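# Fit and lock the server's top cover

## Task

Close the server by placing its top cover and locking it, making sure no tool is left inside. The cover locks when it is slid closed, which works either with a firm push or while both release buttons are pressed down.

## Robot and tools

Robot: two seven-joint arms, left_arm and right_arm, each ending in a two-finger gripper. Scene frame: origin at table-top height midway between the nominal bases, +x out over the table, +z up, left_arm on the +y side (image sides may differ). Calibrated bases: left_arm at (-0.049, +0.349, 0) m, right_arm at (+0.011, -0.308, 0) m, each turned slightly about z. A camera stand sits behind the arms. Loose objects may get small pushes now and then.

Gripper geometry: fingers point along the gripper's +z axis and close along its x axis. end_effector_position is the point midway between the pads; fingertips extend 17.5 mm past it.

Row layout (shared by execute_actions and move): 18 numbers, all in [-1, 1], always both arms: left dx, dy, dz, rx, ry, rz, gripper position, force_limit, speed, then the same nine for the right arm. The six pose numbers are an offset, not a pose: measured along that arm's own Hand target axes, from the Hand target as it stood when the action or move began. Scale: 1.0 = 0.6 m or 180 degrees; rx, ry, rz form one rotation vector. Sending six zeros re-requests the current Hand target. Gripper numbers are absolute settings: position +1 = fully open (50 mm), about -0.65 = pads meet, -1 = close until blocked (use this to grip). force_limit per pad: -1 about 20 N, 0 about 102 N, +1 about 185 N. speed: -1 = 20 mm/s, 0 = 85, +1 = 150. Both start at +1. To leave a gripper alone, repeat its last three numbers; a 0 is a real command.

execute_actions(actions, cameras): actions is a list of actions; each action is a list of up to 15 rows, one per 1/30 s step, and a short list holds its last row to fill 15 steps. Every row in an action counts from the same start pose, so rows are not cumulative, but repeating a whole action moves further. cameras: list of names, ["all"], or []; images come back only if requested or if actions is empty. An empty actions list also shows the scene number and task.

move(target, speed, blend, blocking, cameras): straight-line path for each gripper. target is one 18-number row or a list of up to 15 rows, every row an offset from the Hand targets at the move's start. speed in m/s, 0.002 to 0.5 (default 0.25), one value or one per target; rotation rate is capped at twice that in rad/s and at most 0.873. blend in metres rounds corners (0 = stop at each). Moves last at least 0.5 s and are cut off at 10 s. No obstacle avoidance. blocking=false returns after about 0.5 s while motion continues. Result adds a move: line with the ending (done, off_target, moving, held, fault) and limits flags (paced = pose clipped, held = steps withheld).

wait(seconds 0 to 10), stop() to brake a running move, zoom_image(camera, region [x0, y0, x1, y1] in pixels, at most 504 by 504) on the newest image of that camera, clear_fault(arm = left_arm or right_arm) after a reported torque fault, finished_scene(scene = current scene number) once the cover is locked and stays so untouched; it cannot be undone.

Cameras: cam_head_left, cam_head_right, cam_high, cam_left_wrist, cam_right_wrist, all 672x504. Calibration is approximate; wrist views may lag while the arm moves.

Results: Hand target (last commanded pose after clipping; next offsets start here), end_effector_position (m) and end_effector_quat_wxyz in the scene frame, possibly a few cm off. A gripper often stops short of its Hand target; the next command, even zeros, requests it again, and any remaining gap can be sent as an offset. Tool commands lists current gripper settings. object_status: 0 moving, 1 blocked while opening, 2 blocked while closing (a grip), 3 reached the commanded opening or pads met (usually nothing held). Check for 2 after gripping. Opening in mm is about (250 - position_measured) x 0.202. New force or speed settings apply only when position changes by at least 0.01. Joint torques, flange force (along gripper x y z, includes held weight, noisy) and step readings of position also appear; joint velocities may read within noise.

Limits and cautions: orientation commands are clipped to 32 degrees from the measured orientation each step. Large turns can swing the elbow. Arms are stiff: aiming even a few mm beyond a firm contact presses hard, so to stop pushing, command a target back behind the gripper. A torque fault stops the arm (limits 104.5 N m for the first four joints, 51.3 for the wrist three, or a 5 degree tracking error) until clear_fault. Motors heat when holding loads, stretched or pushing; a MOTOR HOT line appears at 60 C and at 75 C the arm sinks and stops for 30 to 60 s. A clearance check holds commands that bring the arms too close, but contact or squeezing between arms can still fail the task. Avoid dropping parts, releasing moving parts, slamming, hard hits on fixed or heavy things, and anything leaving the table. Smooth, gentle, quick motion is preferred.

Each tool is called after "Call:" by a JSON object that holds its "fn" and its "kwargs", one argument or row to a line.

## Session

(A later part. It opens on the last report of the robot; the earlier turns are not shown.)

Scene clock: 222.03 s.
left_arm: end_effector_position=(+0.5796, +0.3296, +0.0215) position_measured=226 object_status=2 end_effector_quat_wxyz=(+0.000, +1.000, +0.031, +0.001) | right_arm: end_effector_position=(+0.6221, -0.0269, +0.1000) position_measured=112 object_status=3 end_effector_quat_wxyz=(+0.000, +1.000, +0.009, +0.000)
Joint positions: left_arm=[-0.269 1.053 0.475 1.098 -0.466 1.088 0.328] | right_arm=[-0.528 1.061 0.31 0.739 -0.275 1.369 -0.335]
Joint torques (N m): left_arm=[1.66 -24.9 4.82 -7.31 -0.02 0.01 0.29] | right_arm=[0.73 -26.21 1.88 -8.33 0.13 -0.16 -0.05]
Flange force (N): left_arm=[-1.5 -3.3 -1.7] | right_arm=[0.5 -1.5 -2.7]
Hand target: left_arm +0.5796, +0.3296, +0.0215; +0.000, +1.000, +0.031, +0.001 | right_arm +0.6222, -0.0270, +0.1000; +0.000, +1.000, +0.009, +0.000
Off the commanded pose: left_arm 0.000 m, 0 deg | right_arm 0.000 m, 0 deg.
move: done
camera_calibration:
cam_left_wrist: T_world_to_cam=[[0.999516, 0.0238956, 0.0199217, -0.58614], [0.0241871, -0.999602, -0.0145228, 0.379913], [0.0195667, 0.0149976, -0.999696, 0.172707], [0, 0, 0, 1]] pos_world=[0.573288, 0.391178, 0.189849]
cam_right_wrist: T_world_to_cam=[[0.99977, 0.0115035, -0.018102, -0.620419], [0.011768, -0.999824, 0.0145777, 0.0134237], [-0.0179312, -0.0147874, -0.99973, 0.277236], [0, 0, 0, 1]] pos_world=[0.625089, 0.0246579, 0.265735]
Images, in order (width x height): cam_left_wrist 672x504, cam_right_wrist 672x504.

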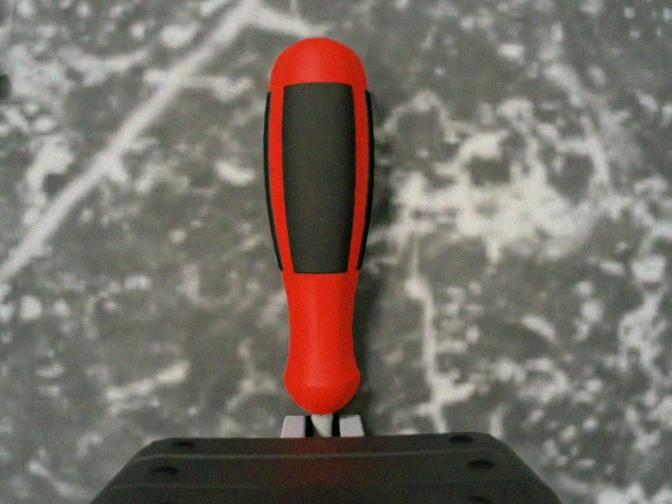

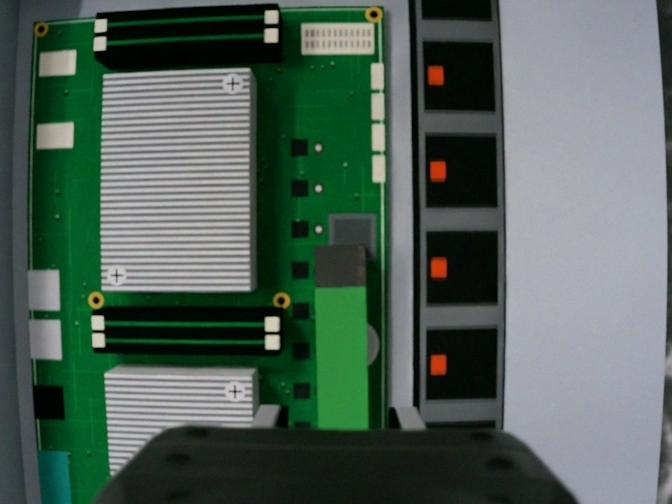

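Call:
{"fn": "move", "kwargs": {
  "target": [0, 0, 0.0025, 0, 0, 0, -1, -0.6, -0.7, -0.0025, 0, 0.1067, 0, 0, 0, 0.2, 1, 1],
  "speed": 0.1,
  "cameras": ["cam_right_wrist"]
}}

Call:
{"fn": "move", "kwargs": {
  "target": [0, 0, 0, 0, 0, 0, -0.2, -0.6, -1, 0, 0, 0, 0, 0, 0, 0.2, 1, 1],
  "cameras": ["cam_left_wrist", "cam_head_left", "cam_high"]
}}

Scene clock: 232.40 s.
left_arm: end_effector_position=(+0.5796, +0.3296, +0.0200) position_measured=226 object_status=2 end_effector_quat_wxyz=(+0.000, +1.000, +0.031, +0.001) | right_arm: end_effector_position=(+0.6207, -0.0270, +0.0359) position_measured=123 object_status=3 end_effector_quat_wxyz=(+0.000, +1.000, +0.009, +0.000)
Joint positions: left_arm=[-0.269 1.055 0.474 1.099 -0.467 1.086 0.329] | right_arm=[-0.534 1.117 0.298 0.828 -0.284 1.227 -0.321]
Joint torques (N m): left_arm=[1 -16.54 2.66 -4.51 -0.2 -0.6 0.25] | right_arm=[0.75 -26.36 2.13 -7.98 0.15 -0.2 -0.07]
Flange force (N): left_arm=[-2.6 -2.3 -16.4] | right_arm=[0.6 -1.5 -2.7]
Hand target: left_arm +0.5796, +0.3296, +0.0199; +0.000, +1.000, +0.031, +0.001 | right_arm +0.6207, -0.0270, +0.0360; +0.000, +1.000, +0.009, +0.000
Off the commanded pose: left_arm 0.000 m, 0 deg | right_arm 0.000 m, 0 deg.
move: done
camera_calibration:
cam_right_wrist: T_world_to_cam=[[0.999769, 0.0112979, -0.0183023, -0.620033], [0.011569, -0.999824, 0.0147762, 0.0143604], [-0.0181321, -0.0149845, -0.999723, 0.213154], [0, 0, 0, 1]] pos_world=[0.623589, 0.0245569, 0.201535]
Images, in order (width x height): cam_right_wrist 672x504.

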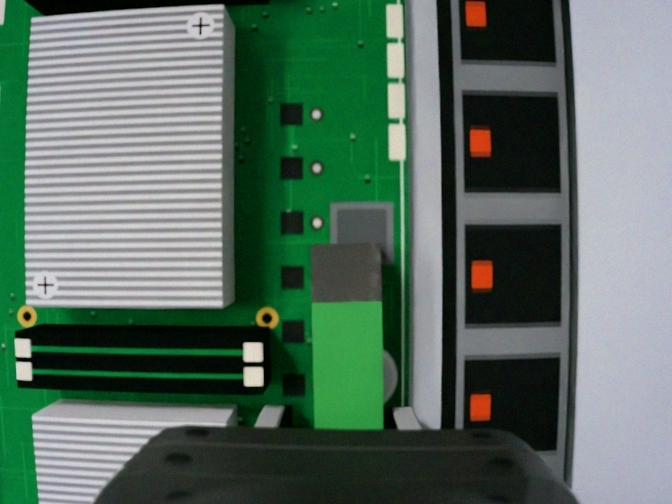

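Scene clock: 233.07 s.
left_arm: end_effector_position=(+0.5796, +0.3296, +0.0199) position_measured=182 object_status=0 end_effector_quat_wxyz=(+0.000, +1.000, +0.031, +0.001) | right_arm: end_effector_position=(+0.6207, -0.0270, +0.0360) position_measured=123 object_status=3 end_effector_quat_wxyz=(+0.000, +1.000, +0.009, +0.000)
Joint positions: left_arm=[-0.269 1.056 0.474 1.099 -0.467 1.086 0.329] | right_arm=[-0.534 1.117 0.298 0.828 -0.284 1.227 -0.321]
Joint torques (N m): left_arm=[1.79 -25.26 5.08 -7.34 0.06 0.16 0.32] | right_arm=[0.73 -26.38 2.12 -7.92 0.12 -0.16 -0.07]
Flange force (N): left_arm=[-1.5 -3.6 -0.8] | right_arm=[0.9 -1.7 -2.6]
Hand target: left_arm +0.5796, +0.3296, +0.0199; +0.000, +1.000, +0.031, +0.001 | right_arm +0.6207, -0.0270, +0.0360; +0.000, +1.000, +0.009, +0.000
Off the commanded pose: left_arm 0.000 m, 0 deg | right_arm 0.000 m, 0 deg.
move: done
camera_calibration:
cam_left_wrist: T_world_to_cam=[[0.999518, 0.0238963, 0.0198218, -0.586093], [0.0241864, -0.999602, -0.0145252, 0.379892], [0.0194668, 0.0149976, -0.999698, 0.171266], [0, 0, 0, 1]] pos_world=[0.573288, 0.391178, 0.188349]
Images, in order (width x height): cam_head_left 672x504, cam_high 672x504, cam_left_wrist 672x504.

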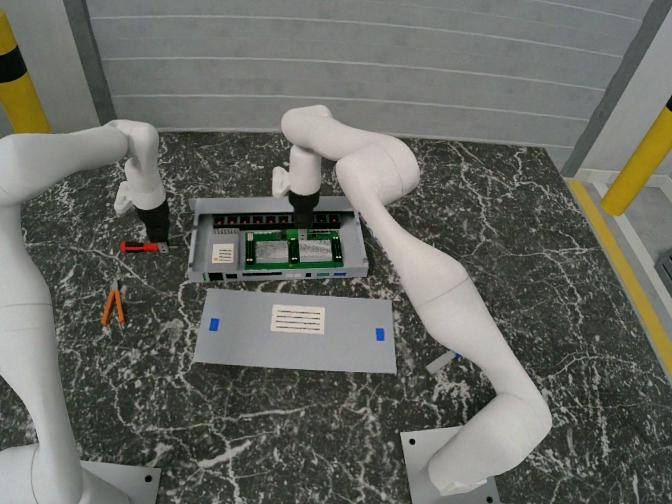

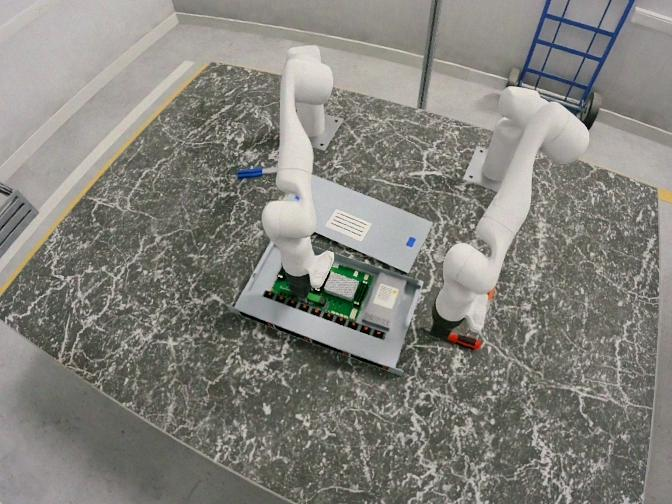

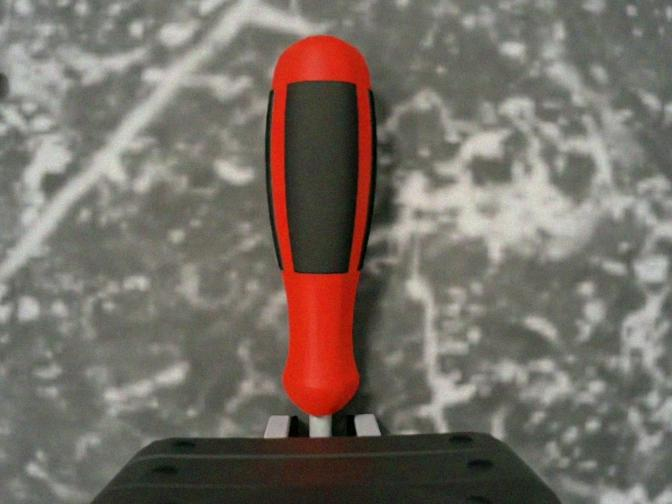

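Call:
{"fn": "move", "kwargs": {
  "target": [0, 0, 0, 0, 0, 0, -0.2, -0.6, -1, 0.0035, 0, 0.006, 0, 0, 0, 0.2, 1, 1],
  "speed": 0.05
}}

Call:
{"fn": "move", "kwargs": {
  "target": [0, 0, -0.1667, 0, 0, 0, -0.19, -0.6, 1, 0, 0, 0, 0, 0, 0, -1, -0.6, -0.7],
  "cameras": ["cam_right_wrist"]
}}

Scene clock: 238.57 s.
left_arm: end_effector_position=(+0.5796, +0.3296, +0.0199) position_measured=182 object_status=3 end_effector_quat_wxyz=(+0.000, +1.000, +0.031, +0.001) | right_arm: end_effector_position=(+0.6228, -0.0270, +0.0324) position_measured=123 object_status=3 end_effector_quat_wxyz=(+0.000, +1.000, +0.009, +0.000)
Joint positions: left_arm=[-0.269 1.056 0.474 1.099 -0.467 1.086 0.329] | right_arm=[-0.532 1.127 0.297 0.817 -0.285 1.227 -0.321]
Joint torques (N m): left_arm=[1.79 -25.25 5.13 -7.27 0.08 0.14 0.32] | right_arm=[0.75 -26.34 2.04 -7.95 0.17 -0.12 -0.07]
Flange force (N): left_arm=[-1.1 -3.5 -0.9] | right_arm=[0.1 -1.4 -2.7]
Hand target: left_arm +0.5796, +0.3296, +0.0199; +0.000, +1.000, +0.031, +0.001 | right_arm +0.6228, -0.0270, +0.0324; +0.000, +1.000, +0.009, +0.000
Off the commanded pose: left_arm 0.000 m, 0 deg | right_arm 0.000 m, 0 deg.
move: done

Scene clock: 239.37 s.
left_arm: end_effector_position=(+0.5794, +0.3296, +0.1200) position_measured=181 object_status=3 end_effector_quat_wxyz=(+0.000, +1.000, +0.031, +0.001) | right_arm: end_effector_position=(+0.6228, -0.0270, +0.0324) position_measured=164 object_status=2 end_effector_quat_wxyz=(+0.000, +1.000, +0.009, +0.000)
Joint positions: left_arm=[-0.271 0.942 0.512 0.998 -0.426 1.292 0.291] | right_arm=[-0.532 1.127 0.297 0.817 -0.285 1.227 -0.321]
Joint torques (N m): left_arm=[1.79 -24.78 4.87 -8.12 0.08 0.16 0.27] | right_arm=[0.73 -26.25 2.14 -7.95 0.12 -0.17 -0.08]
Flange force (N): left_arm=[-1.5 -3.5 -0.6] | right_arm=[0.1 -1.3 -2.9]
Hand target: left_arm +0.5794, +0.3295, +0.1200; +0.000, +1.000, +0.031, +0.001 | right_arm +0.6228, -0.0270, +0.0324; +0.000, +1.000, +0.009, +0.000
Off the commanded pose: left_arm 0.000 m, 0 deg | right_arm 0.000 m, 0 deg.
move: done
camera_calibration:
cam_right_wrist: T_world_to_cam=[[0.99977, 0.0113007, -0.0182012, -0.622318], [0.0115686, -0.999825, 0.0146773, 0.0144065], [-0.0180321, -0.0148845, -0.999727, 0.209631], [0, 0, 0, 1]] pos_world=[0.625789, 0.0245569, 0.198035]
Images, in order (width x height): cam_right_wrist 672x504.

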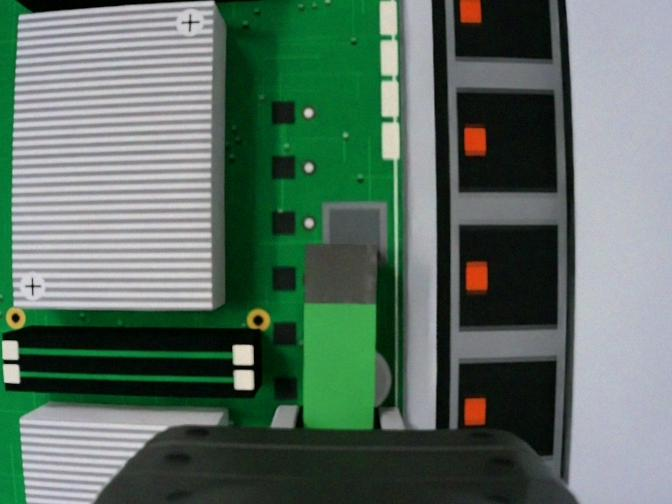

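Call:
{"fn": "move", "kwargs": {
  "target": [
    [-0.2, 0.05, -0.15, 0, 0, -0.35, -0.19, -0.6, 1, 0,0,-0.1833,0,0,0,-1,-0.6,-0.7],
    [-0.423,0.1077,-0.1667,0,0,-0.9556,-0.19,-0.6,1, -0.047,0.5043,-0.1833,0,0,0,-1,-0.6,-0.7],
    [-0.423,0.1077,-0.1667,0,0,-0.9556,-0.19,-0.6,1, -0.047,0.5043,0.004,0,0,0,-1,-0.6,-0.7]
  ],
  "speed": [0.2, 0.4, 0.15],
  "blend": [0.02, 0.02, 0],
  "cameras": ["all"]
}}

Scene clock: 266.37 s.
left_arm: end_effector_position=(+0.3300, +0.2492, +0.2196) position_measured=181 object_status=3 end_effector_quat_wxyz=(+0.001, +0.039, +0.999, +0.000) | right_arm: end_effector_position=(+0.6000, -0.3300, +0.0299) position_measured=164 object_status=2 end_effector_quat_wxyz=(+0.000, +1.000, +0.009, +0.000)
Joint positions: left_arm=[0.194 0.265 -0.071 1.768 0.02 1.108 3.238] | right_arm=[-0.112 0.928 0.281 1.286 -0.274 0.964 0.201]
Joint torques (N m): left_arm=[1.81 -14.02 1.09 -8.29 0.19 0.18 0.31] | right_arm=[0.82 -23.06 2.35 -6.88 0.14 -0.15 -0.06]
Flange force (N): left_arm=[-1.3 5.2 -0.7] | right_arm=[1.0 -1.4 -2.7]
Hand target: left_arm +0.3300, +0.2492, +0.2196; +0.001, +0.039, +0.999, +0.000 | right_arm +0.6000, -0.3300, +0.0299; +0.000, +1.000, +0.009, +0.000
Off the commanded pose: left_arm 0.000 m, 0 deg | right_arm 0.000 m, 0 deg.
move: done
camera_calibration:
cam_left_wrist: T_world_to_cam=[[-0.993186, 0.115235, 0.0173645, 0.29677], [0.115025, 0.993282, -0.0126189, -0.218567], [-0.018702, -0.0105356, -0.99977, 0.395848], [0, 0, 0, 1]] pos_world=[0.327292, 0.187071, 0.387845]
cam_right_wrist: T_world_to_cam=[[0.999769, 0.0112997, -0.0183011, -0.596024], [0.011569, -0.999825, 0.0146762, -0.288239], [-0.0181321, -0.0148845, -0.999725, 0.202268], [0, 0, 0, 1]] pos_world=[0.602889, -0.278443, 0.195535]

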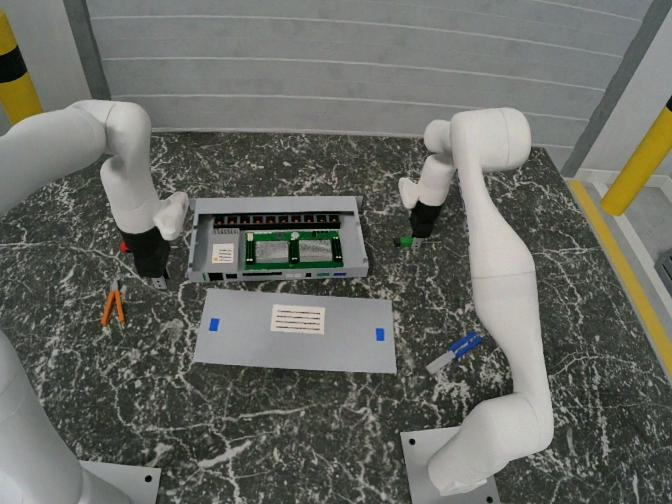

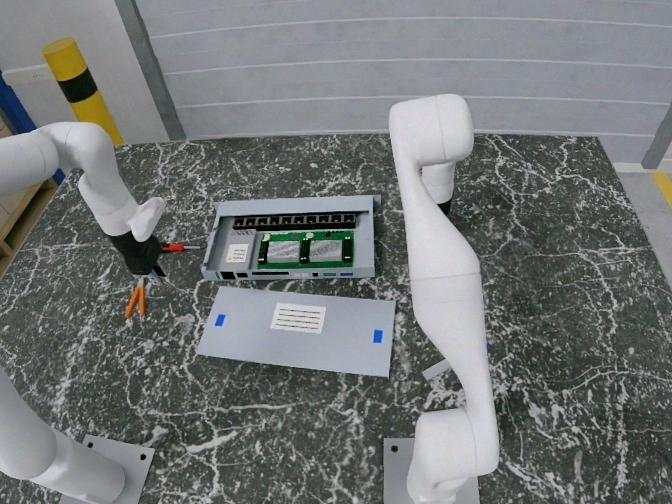

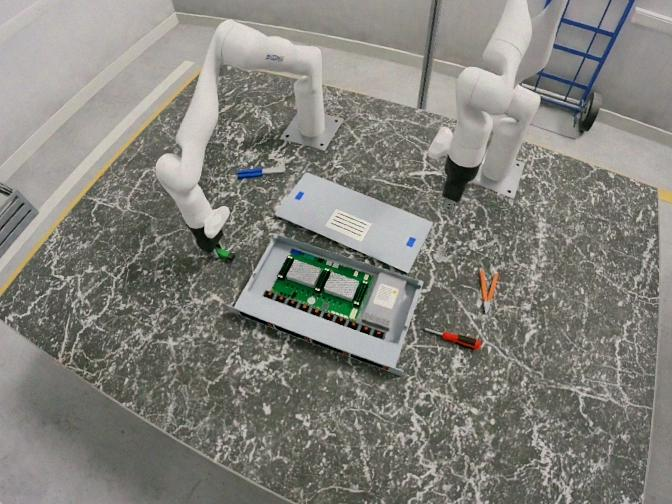

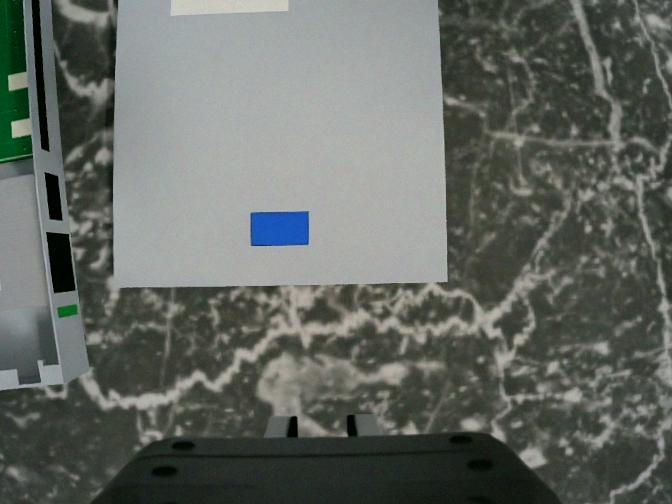

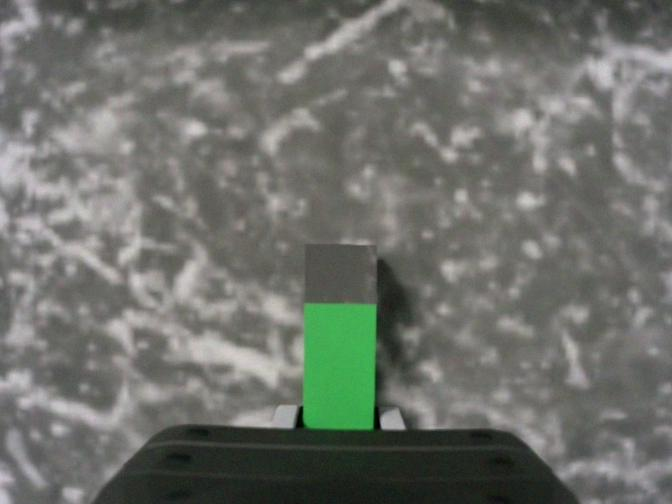

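Call:
{"fn": "zoom_image", "kwargs": {
  "camera": "cam_left_wrist",
  "region": [0, 200, 180, 400]
}}

Call:
{"fn": "move", "kwargs": {
  "target": [0, 0, 0, 0, 0, 0, 1, -0.6, 1, 0, 0, 0.01, 0, 0, 0, -1, -0.6, -0.7],
  "speed": 0.05
}}

Scaled by 2.520.

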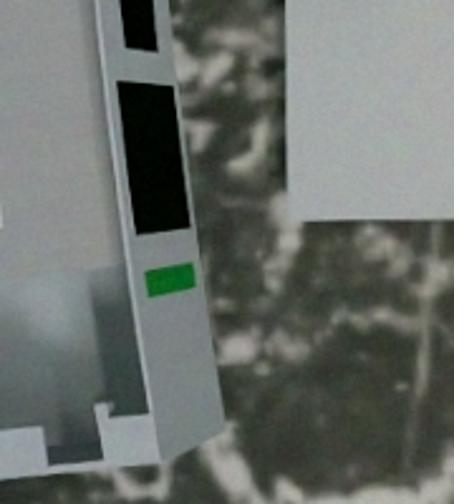

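Scene clock: 279.73 s.
left_arm: end_effector_position=(+0.3300, +0.2492, +0.2196) position_measured=3 object_status=3 end_effector_quat_wxyz=(+0.001, +0.039, +0.999, +0.000) | right_arm: end_effector_position=(+0.6000, -0.3300, +0.0239) position_measured=164 object_status=2 end_effector_quat_wxyz=(+0.000, +1.000, +0.009, +0.000)
Joint positions: left_arm=[0.194 0.265 -0.071 1.768 0.02 1.108 3.238] | right_arm=[-0.111 0.937 0.279 1.289 -0.276 0.952 0.203]
Joint torques (N m): left_arm=[1.87 -14.05 1.07 -8.32 0.18 0.08 0.27] | right_arm=[0.76 -23.13 2.22 -6.87 0.16 -0.14 -0.06]
Flange force (N): left_arm=[-1.3 5.2 -0.9] | right_arm=[0.8 -1.4 -2.7]
Hand target: left_arm +0.3300, +0.2492, +0.2196; +0.001, +0.039, +0.999, +0.000 | right_arm +0.6000, -0.3300, +0.0239; +0.000, +1.000, +0.009, +0.000
Off the commanded pose: left_arm 0.000 m, 0 deg | right_arm 0.000 m, 0 deg.
move: done

Call:
{"fn": "move", "kwargs": {
  "target": [0, 0, 0, 0, 0, 0, 1, -0.6, 1, 0, 0, 0.0042, 0, 0, 0, -1, -0.6, -0.7],
  "speed": 0.03,
  "cameras": ["cam_left_wrist"]
}}

Call:
{"fn": "zoom_image", "kwargs": {
  "camera": "cam_left_wrist",
  "region": [240, 390, 440, 504]
}}

Scene clock: 311.37 s.
left_arm: end_effector_position=(+0.3300, +0.2492, +0.2196) position_measured=3 object_status=3 end_effector_quat_wxyz=(+0.001, +0.039, +0.999, +0.000) | right_arm: end_effector_position=(+0.6000, -0.3300, +0.0214) position_measured=164 object_status=2 end_effector_quat_wxyz=(+0.000, +1.000, +0.009, +0.000)
Joint positions: left_arm=[0.194 0.265 -0.071 1.768 0.02 1.108 3.238] | right_arm=[-0.11 0.94 0.278 1.29 -0.277 0.947 0.203]
Joint torques (N m): left_arm=[1.78 -14 1.13 -8.35 0.18 0.11 0.24] | right_arm=[1.11 0.59 -0.48 -6.64 -0.82 -8.32 -0.09]
Flange force (N): left_arm=[-1.1 5.0 -0.8] | right_arm=[-23.6 -3.3 -54.9]
Hand target: left_arm +0.3300, +0.2492, +0.2196; +0.001, +0.039, +0.999, +0.000 | right_arm +0.6000, -0.3300, +0.0214; +0.000, +1.000, +0.009, +0.000
Off the commanded pose: left_arm 0.000 m, 0 deg | right_arm 0.000 m, 0 deg.
move: done
camera_calibration:
cam_left_wrist: T_world_to_cam=[[-0.993186, 0.115235, 0.0173645, 0.29677], [0.115025, 0.993282, -0.0126189, -0.218567], [-0.018702, -0.0105356, -0.99977, 0.395848], [0, 0, 0, 1]] pos_world=[0.327292, 0.187071, 0.387845]
Images, in order (width x height): cam_left_wrist 672x504.

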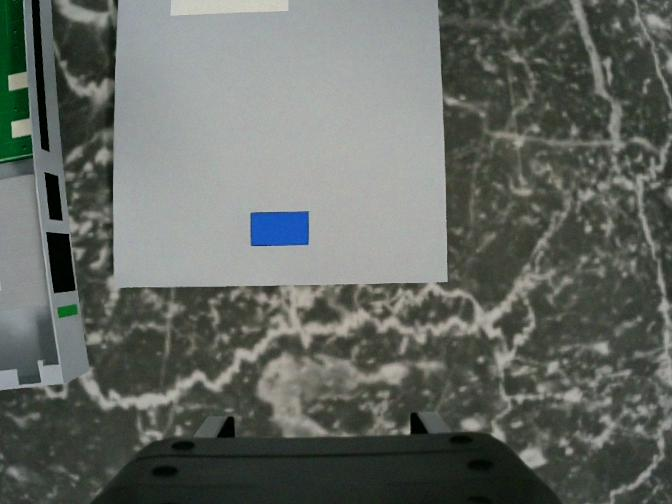

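Scaled by 2.520.

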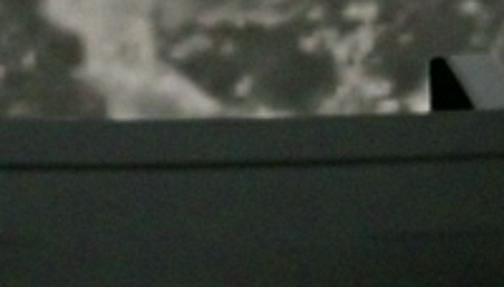

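Call:
{"fn": "move", "kwargs": {
  "target": [0, 0, 0, 0, 0, 0, 1, -0.6, 1, 0, 0, -0.002, 0, 0, 0, -1, -0.6, -0.7],
  "speed": 0.03
}}

Call:
{"fn": "move", "kwargs": {
  "target": [0, 0, 0, 0, 0, 0, 1, -0.6, 1, 0, 0, 0, 0, 0, 0, 0.6, -0.6, -0.9]
}}

Scene clock: 316.40 s.
left_arm: end_effector_position=(+0.3300, +0.2492, +0.2196) position_measured=3 object_status=3 end_effector_quat_wxyz=(+0.001, +0.039, +0.999, +0.000) | right_arm: end_effector_position=(+0.6000, -0.3300, +0.0225) position_measured=164 object_status=2 end_effector_quat_wxyz=(+0.000, +1.000, +0.009, +0.000)
Joint positions: left_arm=[0.194 0.265 -0.071 1.768 0.02 1.108 3.238] | right_arm=[-0.111 0.939 0.279 1.29 -0.277 0.95 0.203]
Joint torques (N m): left_arm=[1.8 -13.99 1.11 -8.32 0.19 0.15 0.25] | right_arm=[1.49 -17.08 2.25 -6.2 0.28 -1.8 -0.04]
Flange force (N): left_arm=[-1.1 5.1 -0.8] | right_arm=[-4.1 -2.9 -15.2]
Hand target: left_arm +0.3300, +0.2492, +0.2196; +0.001, +0.039, +0.999, +0.000 | right_arm +0.6000, -0.3300, +0.0226; +0.000, +1.000, +0.009, +0.000
Off the commanded pose: left_arm 0.000 m, 0 deg | right_arm 0.000 m, 0 deg.
move: done

Scene clock: 317.40 s.
left_arm: end_effector_position=(+0.3300, +0.2492, +0.2196) position_measured=3 object_status=3 end_effector_quat_wxyz=(+0.001, +0.039, +0.999, +0.000) | right_arm: end_effector_position=(+0.6000, -0.3300, +0.0226) position_measured=63 object_status=3 end_effector_quat_wxyz=(+0.000, +1.000, +0.009, +0.000)
Joint positions: left_arm=[0.194 0.265 -0.071 1.768 0.02 1.108 3.238] | right_arm=[-0.111 0.939 0.279 1.29 -0.277 0.95 0.203]
Joint torques (N m): left_arm=[1.84 -13.98 1.16 -8.27 0.19 0.11 0.26] | right_arm=[0.75 -23.01 2.22 -6.78 0.15 -0.08 -0.05]
Flange force (N): left_arm=[-1.3 5.2 -1.0] | right_arm=[0.8 -1.4 -2.8]
Hand target: left_arm +0.3300, +0.2492, +0.2196; +0.001, +0.039, +0.999, +0.000 | right_arm +0.6000, -0.3300, +0.0226; +0.000, +1.000, +0.009, +0.000
Off the commanded pose: left_arm 0.000 m, 0 deg | right_arm 0.000 m, 0 deg.
move: done

Call:
{"fn": "move", "kwargs": {
  "target": [
    [0,0,0.05,0,0,0,1,-0.6,1, 0,0,-0.2333,0,0,0,0.6,-0.6,-0.9],
    [-0.02,-0.015,0.15,0,0,0.003,1,-0.6,1, -0.4785,-0.1287,-0.1623,0,0,0.0313,1,-0.6,1],
    [-0.0435,-0.032,0.2667,0,0,0.0056,1,-0.6,1, -0.4785,-0.1287,-0.0623,0,0,0.0313,1,-0.6,1]
  ],
  "speed": [0.2, 0.35, 0.15],
  "blend": [0.02, 0.02, 0],
  "cameras": ["all"]
}}

Scene clock: 335.47 s.
left_arm: end_effector_position=(+0.3548, +0.2282, +0.0596) position_measured=3 object_status=3 end_effector_quat_wxyz=(+0.001, +0.047, +0.999, +0.000) | right_arm: end_effector_position=(+0.3115, -0.2579, +0.0597) position_measured=3 object_status=3 end_effector_quat_wxyz=(+0.000, +0.999, -0.040, +0.000)
Joint positions: left_arm=[0.214 0.572 -0.055 1.907 0.046 0.662 3.236] | right_arm=[-0.419 0.412 0.267 2.289 -0.238 0.464 -0.076]
Joint torques (N m): left_arm=[1.87 -17.22 1.13 -5.55 0.16 0.11 0.29] | right_arm=[0.84 -10.99 0.75 -3.43 0.17 -0.19 -0.1]
Flange force (N): left_arm=[-1.5 5.1 -0.7] | right_arm=[-0.1 -2.8 -6.2]
Hand target: left_arm +0.3548, +0.2282, +0.0596; +0.001, +0.047, +0.999, +0.000 | right_arm +0.3115, -0.2579, +0.0597; +0.000, +0.999, -0.040, +0.000
Off the commanded pose: left_arm 0.000 m, 0 deg | right_arm 0.000 m, 0 deg.
move: done; blend cut to 0 m at target 2
camera_calibration:
cam_left_wrist: T_world_to_cam=[[-0.991006, 0.132687, 0.0173314, 0.321736], [0.13248, 0.991105, -0.0126141, -0.208268], [-0.018851, -0.0102046, -0.99977, 0.236103], [0, 0, 0, 1]] pos_world=[0.350885, 0.166135, 0.227845]
cam_right_wrist: T_world_to_cam=[[0.996048, -0.0869302, -0.0182336, -0.332159], [-0.0866697, -0.99613, 0.0146216, -0.181664], [-0.0194341, -0.0129835, -0.999727, 0.228897], [0, 0, 0, 1]] pos_world=[0.31955, -0.206863, 0.225435]

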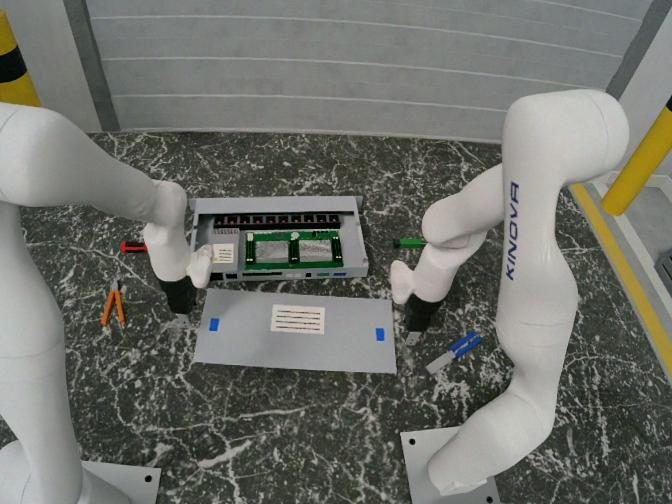

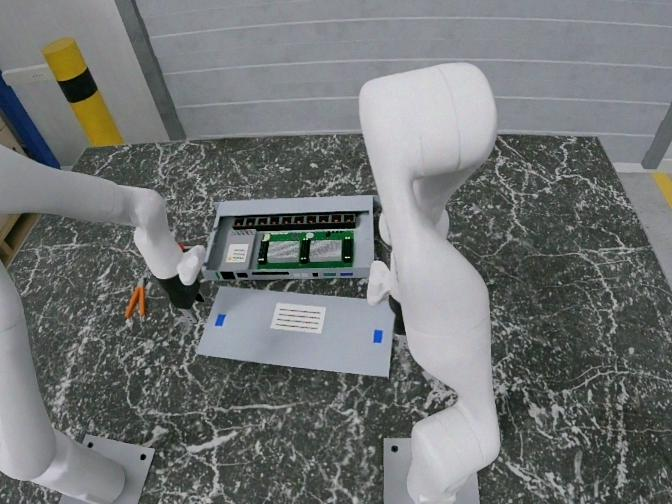

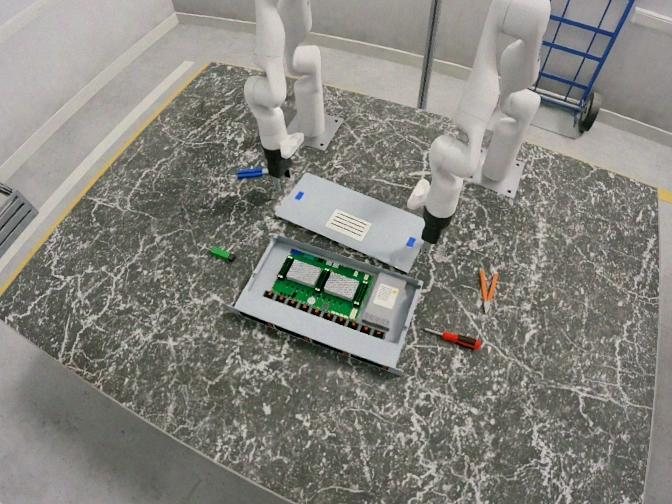

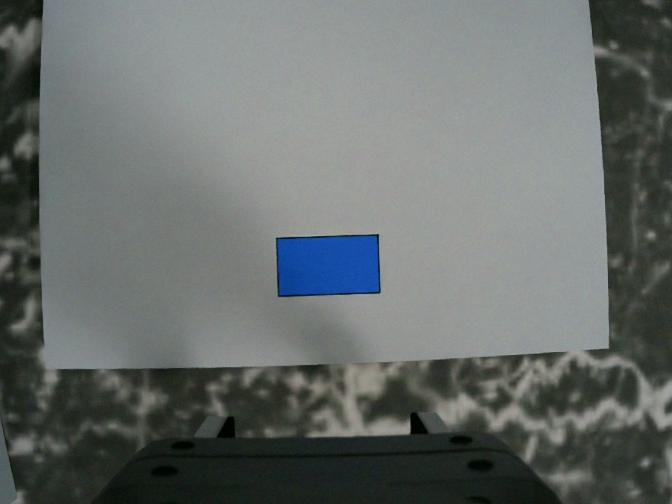

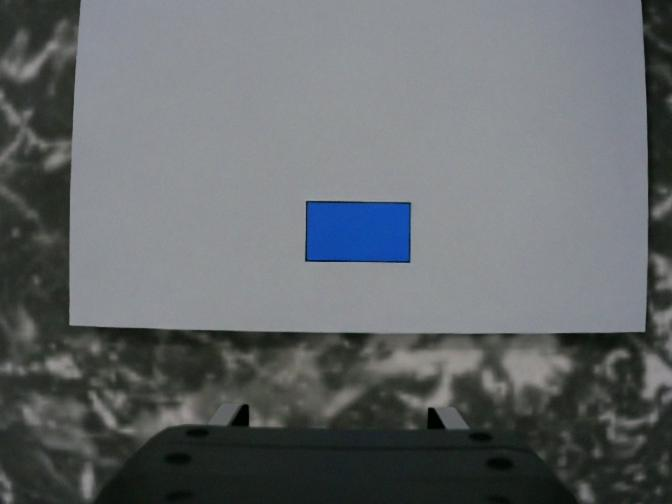

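Call:
{"fn": "move", "kwargs": {
  "target": [
    [0.0027,0,0.0627,0,0,0,1,-0.6,1, 0.0097,0,0.0628,0,0,0.0056,1,-0.6,1],
    [0.0027,-0.0142,0.0627,0,0,0,1,-0.6,1, 0.0097,-0.025,0.0628,0,0,0.0056,1,-0.6,1]
  ],
  "speed": [0.1,0.03],
  "cameras": ["cam_left_wrist","cam_right_wrist"]
}}

Scene clock: 353.73 s.
left_arm: end_effector_position=(+0.3524, +0.2199, +0.0219) position_measured=3 object_status=3 end_effector_quat_wxyz=(+0.001, +0.047, +0.999, +0.000) | right_arm: end_effector_position=(+0.3186, -0.2434, +0.0220) position_measured=3 object_status=3 end_effector_quat_wxyz=(+0.000, +0.999, -0.049, +0.000)
Joint positions: left_arm=[0.232 0.65 -0.051 1.933 0.056 0.559 3.248] | right_arm=[-0.405 0.531 0.205 2.29 -0.311 0.344 -0.068]
Joint torques (N m): left_arm=[1.84 -17.64 1.21 -4.79 0.18 0.16 0.29] | right_arm=[0.84 -12.29 0.85 -2.35 0.18 -0.16 -0.1]
Flange force (N): left_arm=[-1.1 5.0 -0.8] | right_arm=[0.5 -3.3 -6.1]
Hand target: left_arm +0.3524, +0.2199, +0.0219; +0.001, +0.047, +0.999, +0.000 | right_arm +0.3186, -0.2434, +0.0220; +0.000, +0.999, -0.049, +0.000
Off the commanded pose: left_arm 0.000 m, 0 deg | right_arm 0.000 m, 0 deg.
move: done
camera_calibration:
cam_left_wrist: T_world_to_cam=[[-0.991006, 0.132687, 0.0173314, 0.32121], [0.13248, 0.991105, -0.0126141, -0.200212], [-0.018851, -0.0102046, -0.99977, 0.198384], [0, 0, 0, 1]] pos_world=[0.348585, 0.157835, 0.190245]
cam_right_wrist: T_world_to_cam=[[0.994368, -0.104396, -0.0182669, -0.342294], [-0.104137, -0.994456, 0.0146142, -0.160108], [-0.0196913, -0.0126297, -0.999726, 0.1917], [0, 0, 0, 1]] pos_world=[0.327468, -0.192534, 0.187734]
Images, in order (width x height): cam_left_wrist 672x504, cam_right_wrist 672x504.

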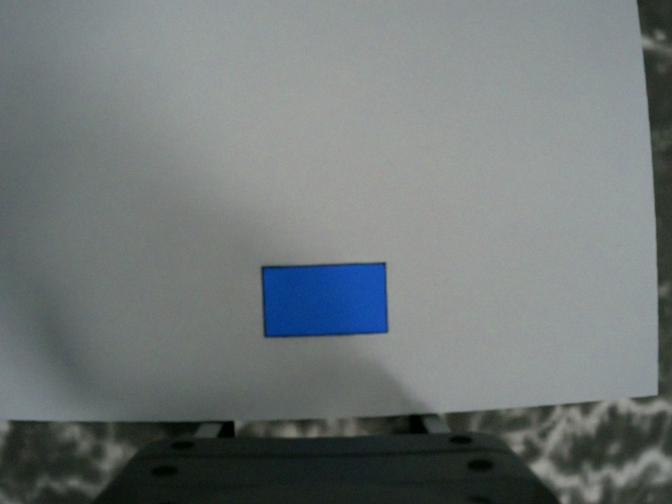

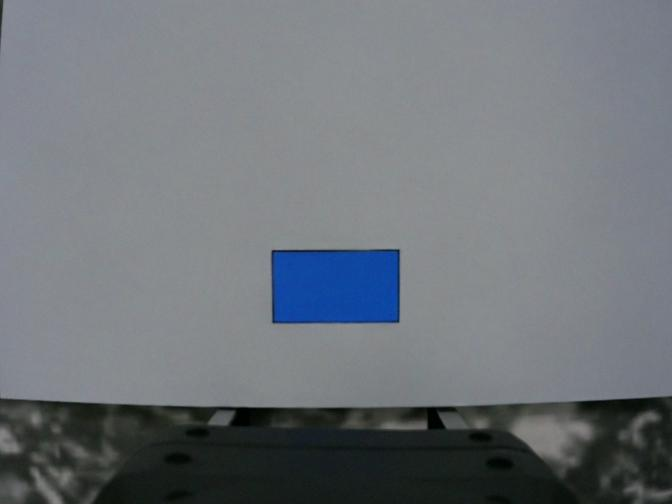

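Call:
{"fn": "move", "kwargs": {
  "target": [0,-0.0025,0,0,0,0,1,-0.6,1, 0,-0.0025,0,0,0,0,1,-0.6,1],
  "speed": 0.02
}}

Call:
{"fn": "move", "kwargs": {
  "target": [0,-0.0017,0,0,0,0,1,-0.6,1, 0,-0.0017,0,0,0,0,1,-0.6,1],
  "speed": 0.02
}}

Scene clock: 358.20 s.
left_arm: end_effector_position=(+0.3523, +0.2184, +0.0219) position_measured=3 object_status=3 end_effector_quat_wxyz=(+0.001, +0.047, +0.999, +0.000) | right_arm: end_effector_position=(+0.3187, -0.2420, +0.0220) position_measured=3 object_status=3 end_effector_quat_wxyz=(+0.000, +0.999, -0.049, +0.000)
Joint positions: left_arm=[0.236 0.651 -0.052 1.932 0.057 0.559 3.251] | right_arm=[-0.41 0.532 0.206 2.289 -0.312 0.345 -0.072]
Joint torques (N m): left_arm=[3 -17.64 2.61 -4.83 0.52 0.13 0.18] | right_arm=[0.61 -12.41 0.5 -2.54 0.06 -0.16 -0.11]
Flange force (N): left_arm=[-1.6 7.5 -1.0] | right_arm=[0.5 -2.5 -6.2]
Hand target: left_arm +0.3523, +0.2184, +0.0219; +0.001, +0.047, +0.999, +0.000 | right_arm +0.3187, -0.2420, +0.0220; +0.000, +0.999, -0.049, +0.000
Off the commanded pose: left_arm 0.000 m, 0 deg | right_arm 0.000 m, 0 deg.
move: done

Scene clock: 358.90 s.
left_arm: end_effector_position=(+0.3522, +0.2175, +0.0219) position_measured=3 object_status=3 end_effector_quat_wxyz=(+0.001, +0.047, +0.999, +0.001) | right_arm: end_effector_position=(+0.3188, -0.2410, +0.0220) position_measured=3 object_status=3 end_effector_quat_wxyz=(+0.000, +0.999, -0.049, +0.000)
Joint positions: left_arm=[0.238 0.651 -0.052 1.931 0.057 0.56 3.253] | right_arm=[-0.414 0.532 0.206 2.288 -0.312 0.345 -0.074]
Joint torques (N m): left_arm=[9.7 -17.17 10.75 -5.37 2.76 0 -0.31] | right_arm=[-4.34 -12.85 -6.34 -6.85 -2.75 -1.2 -0.76]
Flange force (N): left_arm=[-2.3 22.3 -3.2] | right_arm=[-0.1 16.3 -15.7]
Hand target: left_arm +0.3522, +0.2174, +0.0219; +0.001, +0.047, +0.999, +0.000 | right_arm +0.3188, -0.2409, +0.0220; +0.000, +0.999, -0.049, +0.000
Off the commanded pose: left_arm 0.000 m, 0 deg | right_arm 0.000 m, 0 deg.
move: done

Call:
{"fn": "move", "kwargs": {
  "target": [0,-0.0013,0,0,0,0,1,-0.6,1, 0,-0.0013,0,0,0,0,1,-0.6,1],
  "speed": 0.02
}}

Scene clock: 363.53 s.
left_arm: end_effector_position=(+0.3521, +0.2167, +0.0219) position_measured=3 object_status=3 end_effector_quat_wxyz=(+0.001, +0.047, +0.999, +0.001) | right_arm: end_effector_position=(+0.3189, -0.2402, +0.0220) position_measured=3 object_status=3 end_effector_quat_wxyz=(+0.000, +0.999, -0.049, +0.000)
Joint positions: left_arm=[0.24 0.651 -0.052 1.931 0.057 0.56 3.255] | right_arm=[-0.416 0.532 0.207 2.287 -0.312 0.346 -0.076]
Joint torques (N m): left_arm=[15.81 -16.88 18.04 -5.68 4.7 -0.06 -0.74] | right_arm=[-7.93 -13.91 -11.15 -10.29 -4.74 -1.96 -1.18]
Flange force (N): left_arm=[-3.8 35.7 -4.8] | right_arm=[-0.8 29.8 -20.0]
Hand target: left_arm +0.3521, +0.2166, +0.0219; +0.001, +0.047, +0.999, +0.000 | right_arm +0.3189, -0.2402, +0.0220; +0.000, +0.999, -0.049, +0.000
Off the commanded pose: left_arm 0.000 m, 0 deg | right_arm 0.000 m, 0 deg.
move: done

Call:
{"fn": "move", "kwargs": {
  "target": [
    [0,-0.001,0,0,0,0,1,-0.6,1, 0,-0.001,0,0,0,0,1,-0.6,1],
    [0,-0.001,-0.0167,0,0,0,1,-0.6,1, 0,-0.001,-0.0167,0,0,0,1,-0.6,1]
  ],
  "speed": 0.03,
  "cameras": ["cam_left_wrist","cam_right_wrist","cam_head_left"]
}}

Scene clock: 368.27 s.
left_arm: end_effector_position=(+0.3520, +0.2160, +0.0320) position_measured=3 object_status=3 end_effector_quat_wxyz=(+0.001, +0.047, +0.999, +0.000) | right_arm: end_effector_position=(+0.3190, -0.2396, +0.0320) position_measured=3 object_status=3 end_effector_quat_wxyz=(+0.000, +0.999, -0.049, +0.000)
Joint positions: left_arm=[0.243 0.63 -0.054 1.924 0.055 0.588 3.258] | right_arm=[-0.436 0.505 0.229 2.28 -0.298 0.383 -0.09]
Joint torques (N m): left_arm=[20.44 -19.91 23.46 -6.66 6.52 0.26 -1.08] | right_arm=[-9.32 -19.78 -12.24 -15.45 -6.22 -2.96 -1.47]
Flange force (N): left_arm=[-6.8 45.3 2.6] | right_arm=[-4.9 36.9 -4.1]
Hand target: left_arm +0.3520, +0.2160, +0.0320; +0.001, +0.047, +0.999, +0.000 | right_arm +0.3190, -0.2396, +0.0321; +0.000, +0.999, -0.049, +0.000
Off the commanded pose: left_arm 0.000 m, 0 deg | right_arm 0.000 m, 0 deg.
move: done
camera_calibration:
cam_left_wrist: T_world_to_cam=[[-0.991006, 0.132687, 0.0173314, 0.321158], [0.13248, 0.991105, -0.0126141, -0.196167], [-0.018851, -0.0102046, -0.99977, 0.208334], [0, 0, 0, 1]] pos_world=[0.348185, 0.153935, 0.200245]
cam_right_wrist: T_world_to_cam=[[0.994368, -0.104396, -0.0182669, -0.342112], [-0.104137, -0.994456, 0.0146142, -0.156434], [-0.0196913, -0.0126297, -0.999726, 0.201753], [0, 0, 0, 1]] pos_world=[0.327868, -0.188734, 0.197734]
Images, in order (width x height): cam_head_left 672x504, cam_left_wrist 672x504, cam_right_wrist 672x504.

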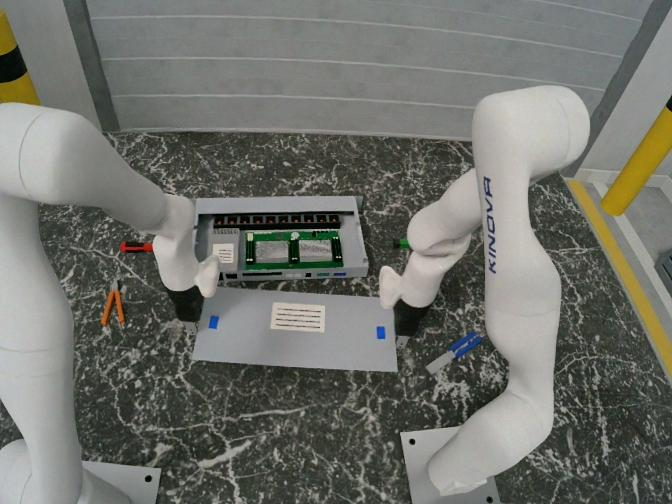

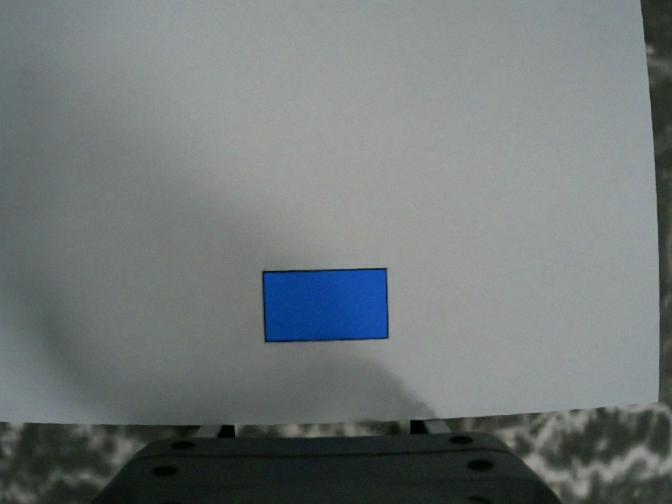

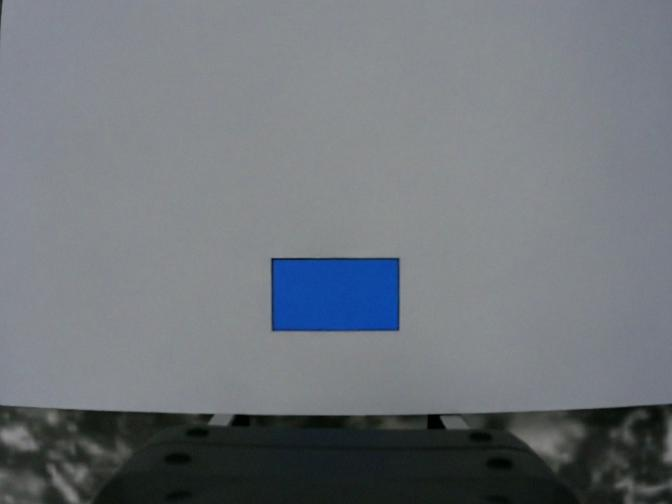

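Call:
{"fn": "move", "kwargs": {
  "target": [0,0,-0.05,0,0,0,1,-0.6,1, 0,0,-0.05,0,0,0,1,-0.6,1],
  "speed": 0.04
}}

Call:
{"fn": "move", "kwargs": {
  "target": [0,0,-0.0633,0,0,0,1,-0.6,1, 0,0,-0.0633,0,0,0,1,-0.6,1],
  "speed": 0.04,
  "cameras": ["cam_left_wrist","cam_right_wrist","cam_high"]
}}

Scene clock: 390.83 s.
left_arm: end_effector_position=(+0.3520, +0.2160, +0.0620) position_measured=3 object_status=3 end_effector_quat_wxyz=(+0.001, +0.047, +0.999, +0.000) | right_arm: end_effector_position=(+0.3189, -0.2396, +0.0620) position_measured=3 object_status=3 end_effector_quat_wxyz=(+0.000, +0.999, -0.049, +0.000)
Joint positions: left_arm=[0.246 0.569 -0.058 1.902 0.048 0.671 3.264] | right_arm=[-0.485 0.423 0.288 2.254 -0.249 0.492 -0.134]
Joint torques (N m): left_arm=[20.63 -19.44 23.02 -7.43 7.58 0.18 -1.11] | right_arm=[-9.49 -18.77 -11.53 -16.13 -7.53 -3.64 -1.47]
Flange force (N): left_arm=[-6.6 45.9 2.7] | right_arm=[-5.3 37.9 -3.6]
Hand target: left_arm +0.3520, +0.2160, +0.0620; +0.001, +0.047, +0.999, +0.000 | right_arm +0.3189, -0.2396, +0.0621; +0.000, +0.999, -0.049, +0.000
Off the commanded pose: left_arm 0.000 m, 0 deg | right_arm 0.000 m, 0 deg.
move: done

Scene clock: 392.03 s.
left_arm: end_effector_position=(+0.3519, +0.2159, +0.1000) position_measured=3 object_status=3 end_effector_quat_wxyz=(+0.001, +0.047, +0.999, +0.000) | right_arm: end_effector_position=(+0.3189, -0.2396, +0.1000) position_measured=3 object_status=3 end_effector_quat_wxyz=(+0.000, +0.999, -0.049, +0.000)
Joint positions: left_arm=[0.25 0.498 -0.062 1.863 0.04 0.78 3.271] | right_arm=[-0.536 0.326 0.342 2.21 -0.183 0.63 -0.195]
Joint torques (N m): left_arm=[20.72 -18.83 22.52 -8.22 8.88 0.08 -1.15] | right_arm=[-9.54 -17.11 -10.92 -17.02 -8.96 -4.38 -1.49]
Flange force (N): left_arm=[-6.7 46.1 2.6] | right_arm=[-6.3 39.1 -2.4]
Hand target: left_arm +0.3519, +0.2159, +0.0999; +0.001, +0.047, +0.999, +0.000 | right_arm +0.3189, -0.2396, +0.1000; +0.000, +0.999, -0.049, +0.000
Off the commanded pose: left_arm 0.000 m, 0 deg | right_arm 0.000 m, 0 deg.
move: done
camera_calibration:
cam_left_wrist: T_world_to_cam=[[-0.991006, 0.132687, 0.0173314, 0.319894], [0.13248, 0.991105, -0.0126141, -0.195197], [-0.018851, -0.0102046, -0.99977, 0.276315], [0, 0, 0, 1]] pos_world=[0.348085, 0.153835, 0.268245]
cam_right_wrist: T_world_to_cam=[[0.994368, -0.104396, -0.0182669, -0.340771], [-0.104137, -0.994456, 0.0146142, -0.157438], [-0.0196913, -0.0126297, -0.999726, 0.269732], [0, 0, 0, 1]] pos_world=[0.327768, -0.188734, 0.265734]
Images, in order (width x height): cam_high 672x504, cam_left_wrist 672x504, cam_right_wrist 672x504.

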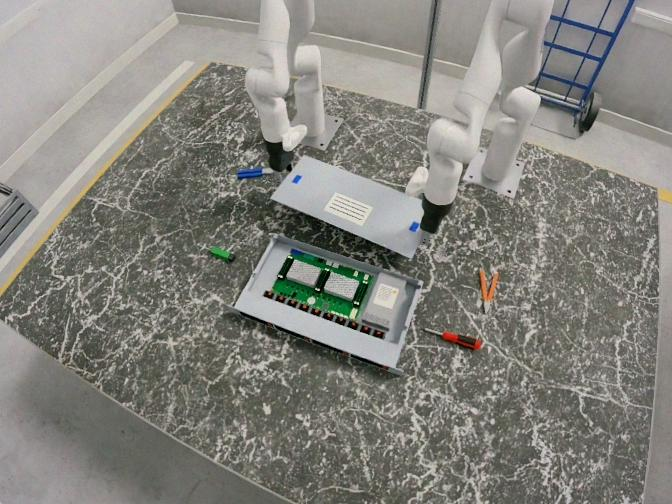

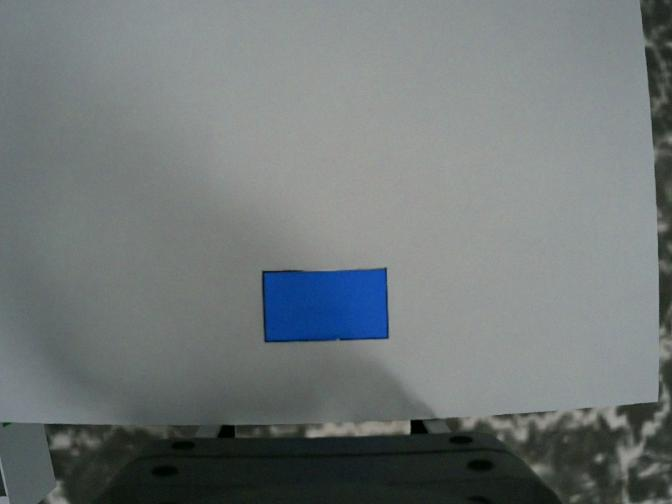

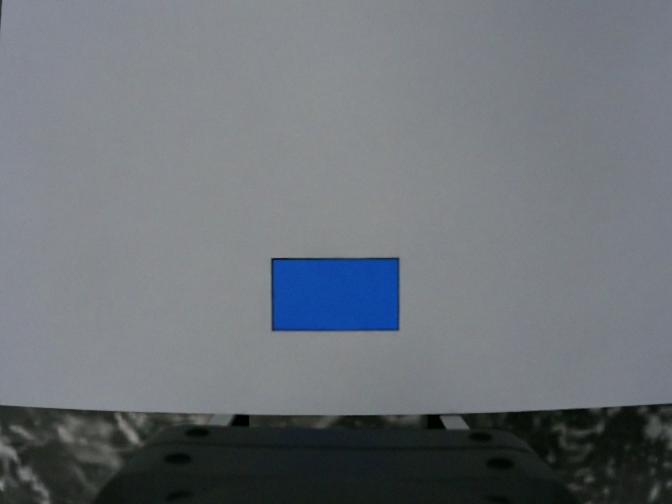

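Call:
{"fn": "move", "kwargs": {
  "target": [-0.0825,0.0237,0,0,0,-0.0096,1,-0.6,1, 0.1055,-0.0248,0,0,0,-0.0096,1,-0.6,1],
  "speed": 0.06
}}

Scene clock: 405.97 s.
left_arm: end_effector_position=(+0.4025, +0.2254, +0.1000) position_measured=3 object_status=3 end_effector_quat_wxyz=(+0.001, +0.032, +0.999, +0.000) | right_arm: end_effector_position=(+0.3833, -0.2310, +0.1001) position_measured=3 object_status=3 end_effector_quat_wxyz=(+0.000, +0.999, -0.034, +0.000)
Joint positions: left_arm=[0.203 0.579 -0.067 1.705 0.047 0.857 3.25] | right_arm=[-0.474 0.44 0.323 2.011 -0.206 0.72 -0.128]
Joint torques (N m): left_arm=[20.16 -20.78 21.16 -8.48 8.47 0.33 -0.97] | right_arm=[-10.65 -19.05 -11.68 -15.09 -8.79 -3.11 -1.31]
Flange force (N): left_arm=[-5.6 40.8 2.8] | right_arm=[-5.1 34.0 -1.7]
Hand target: left_arm +0.4025, +0.2254, +0.1000; +0.001, +0.032, +0.999, +0.000 | right_arm +0.3834, -0.2310, +0.1001; +0.000, +0.999, -0.034, +0.000
Off the commanded pose: left_arm 0.000 m, 0 deg | right_arm 0.000 m, 0 deg.
move: done


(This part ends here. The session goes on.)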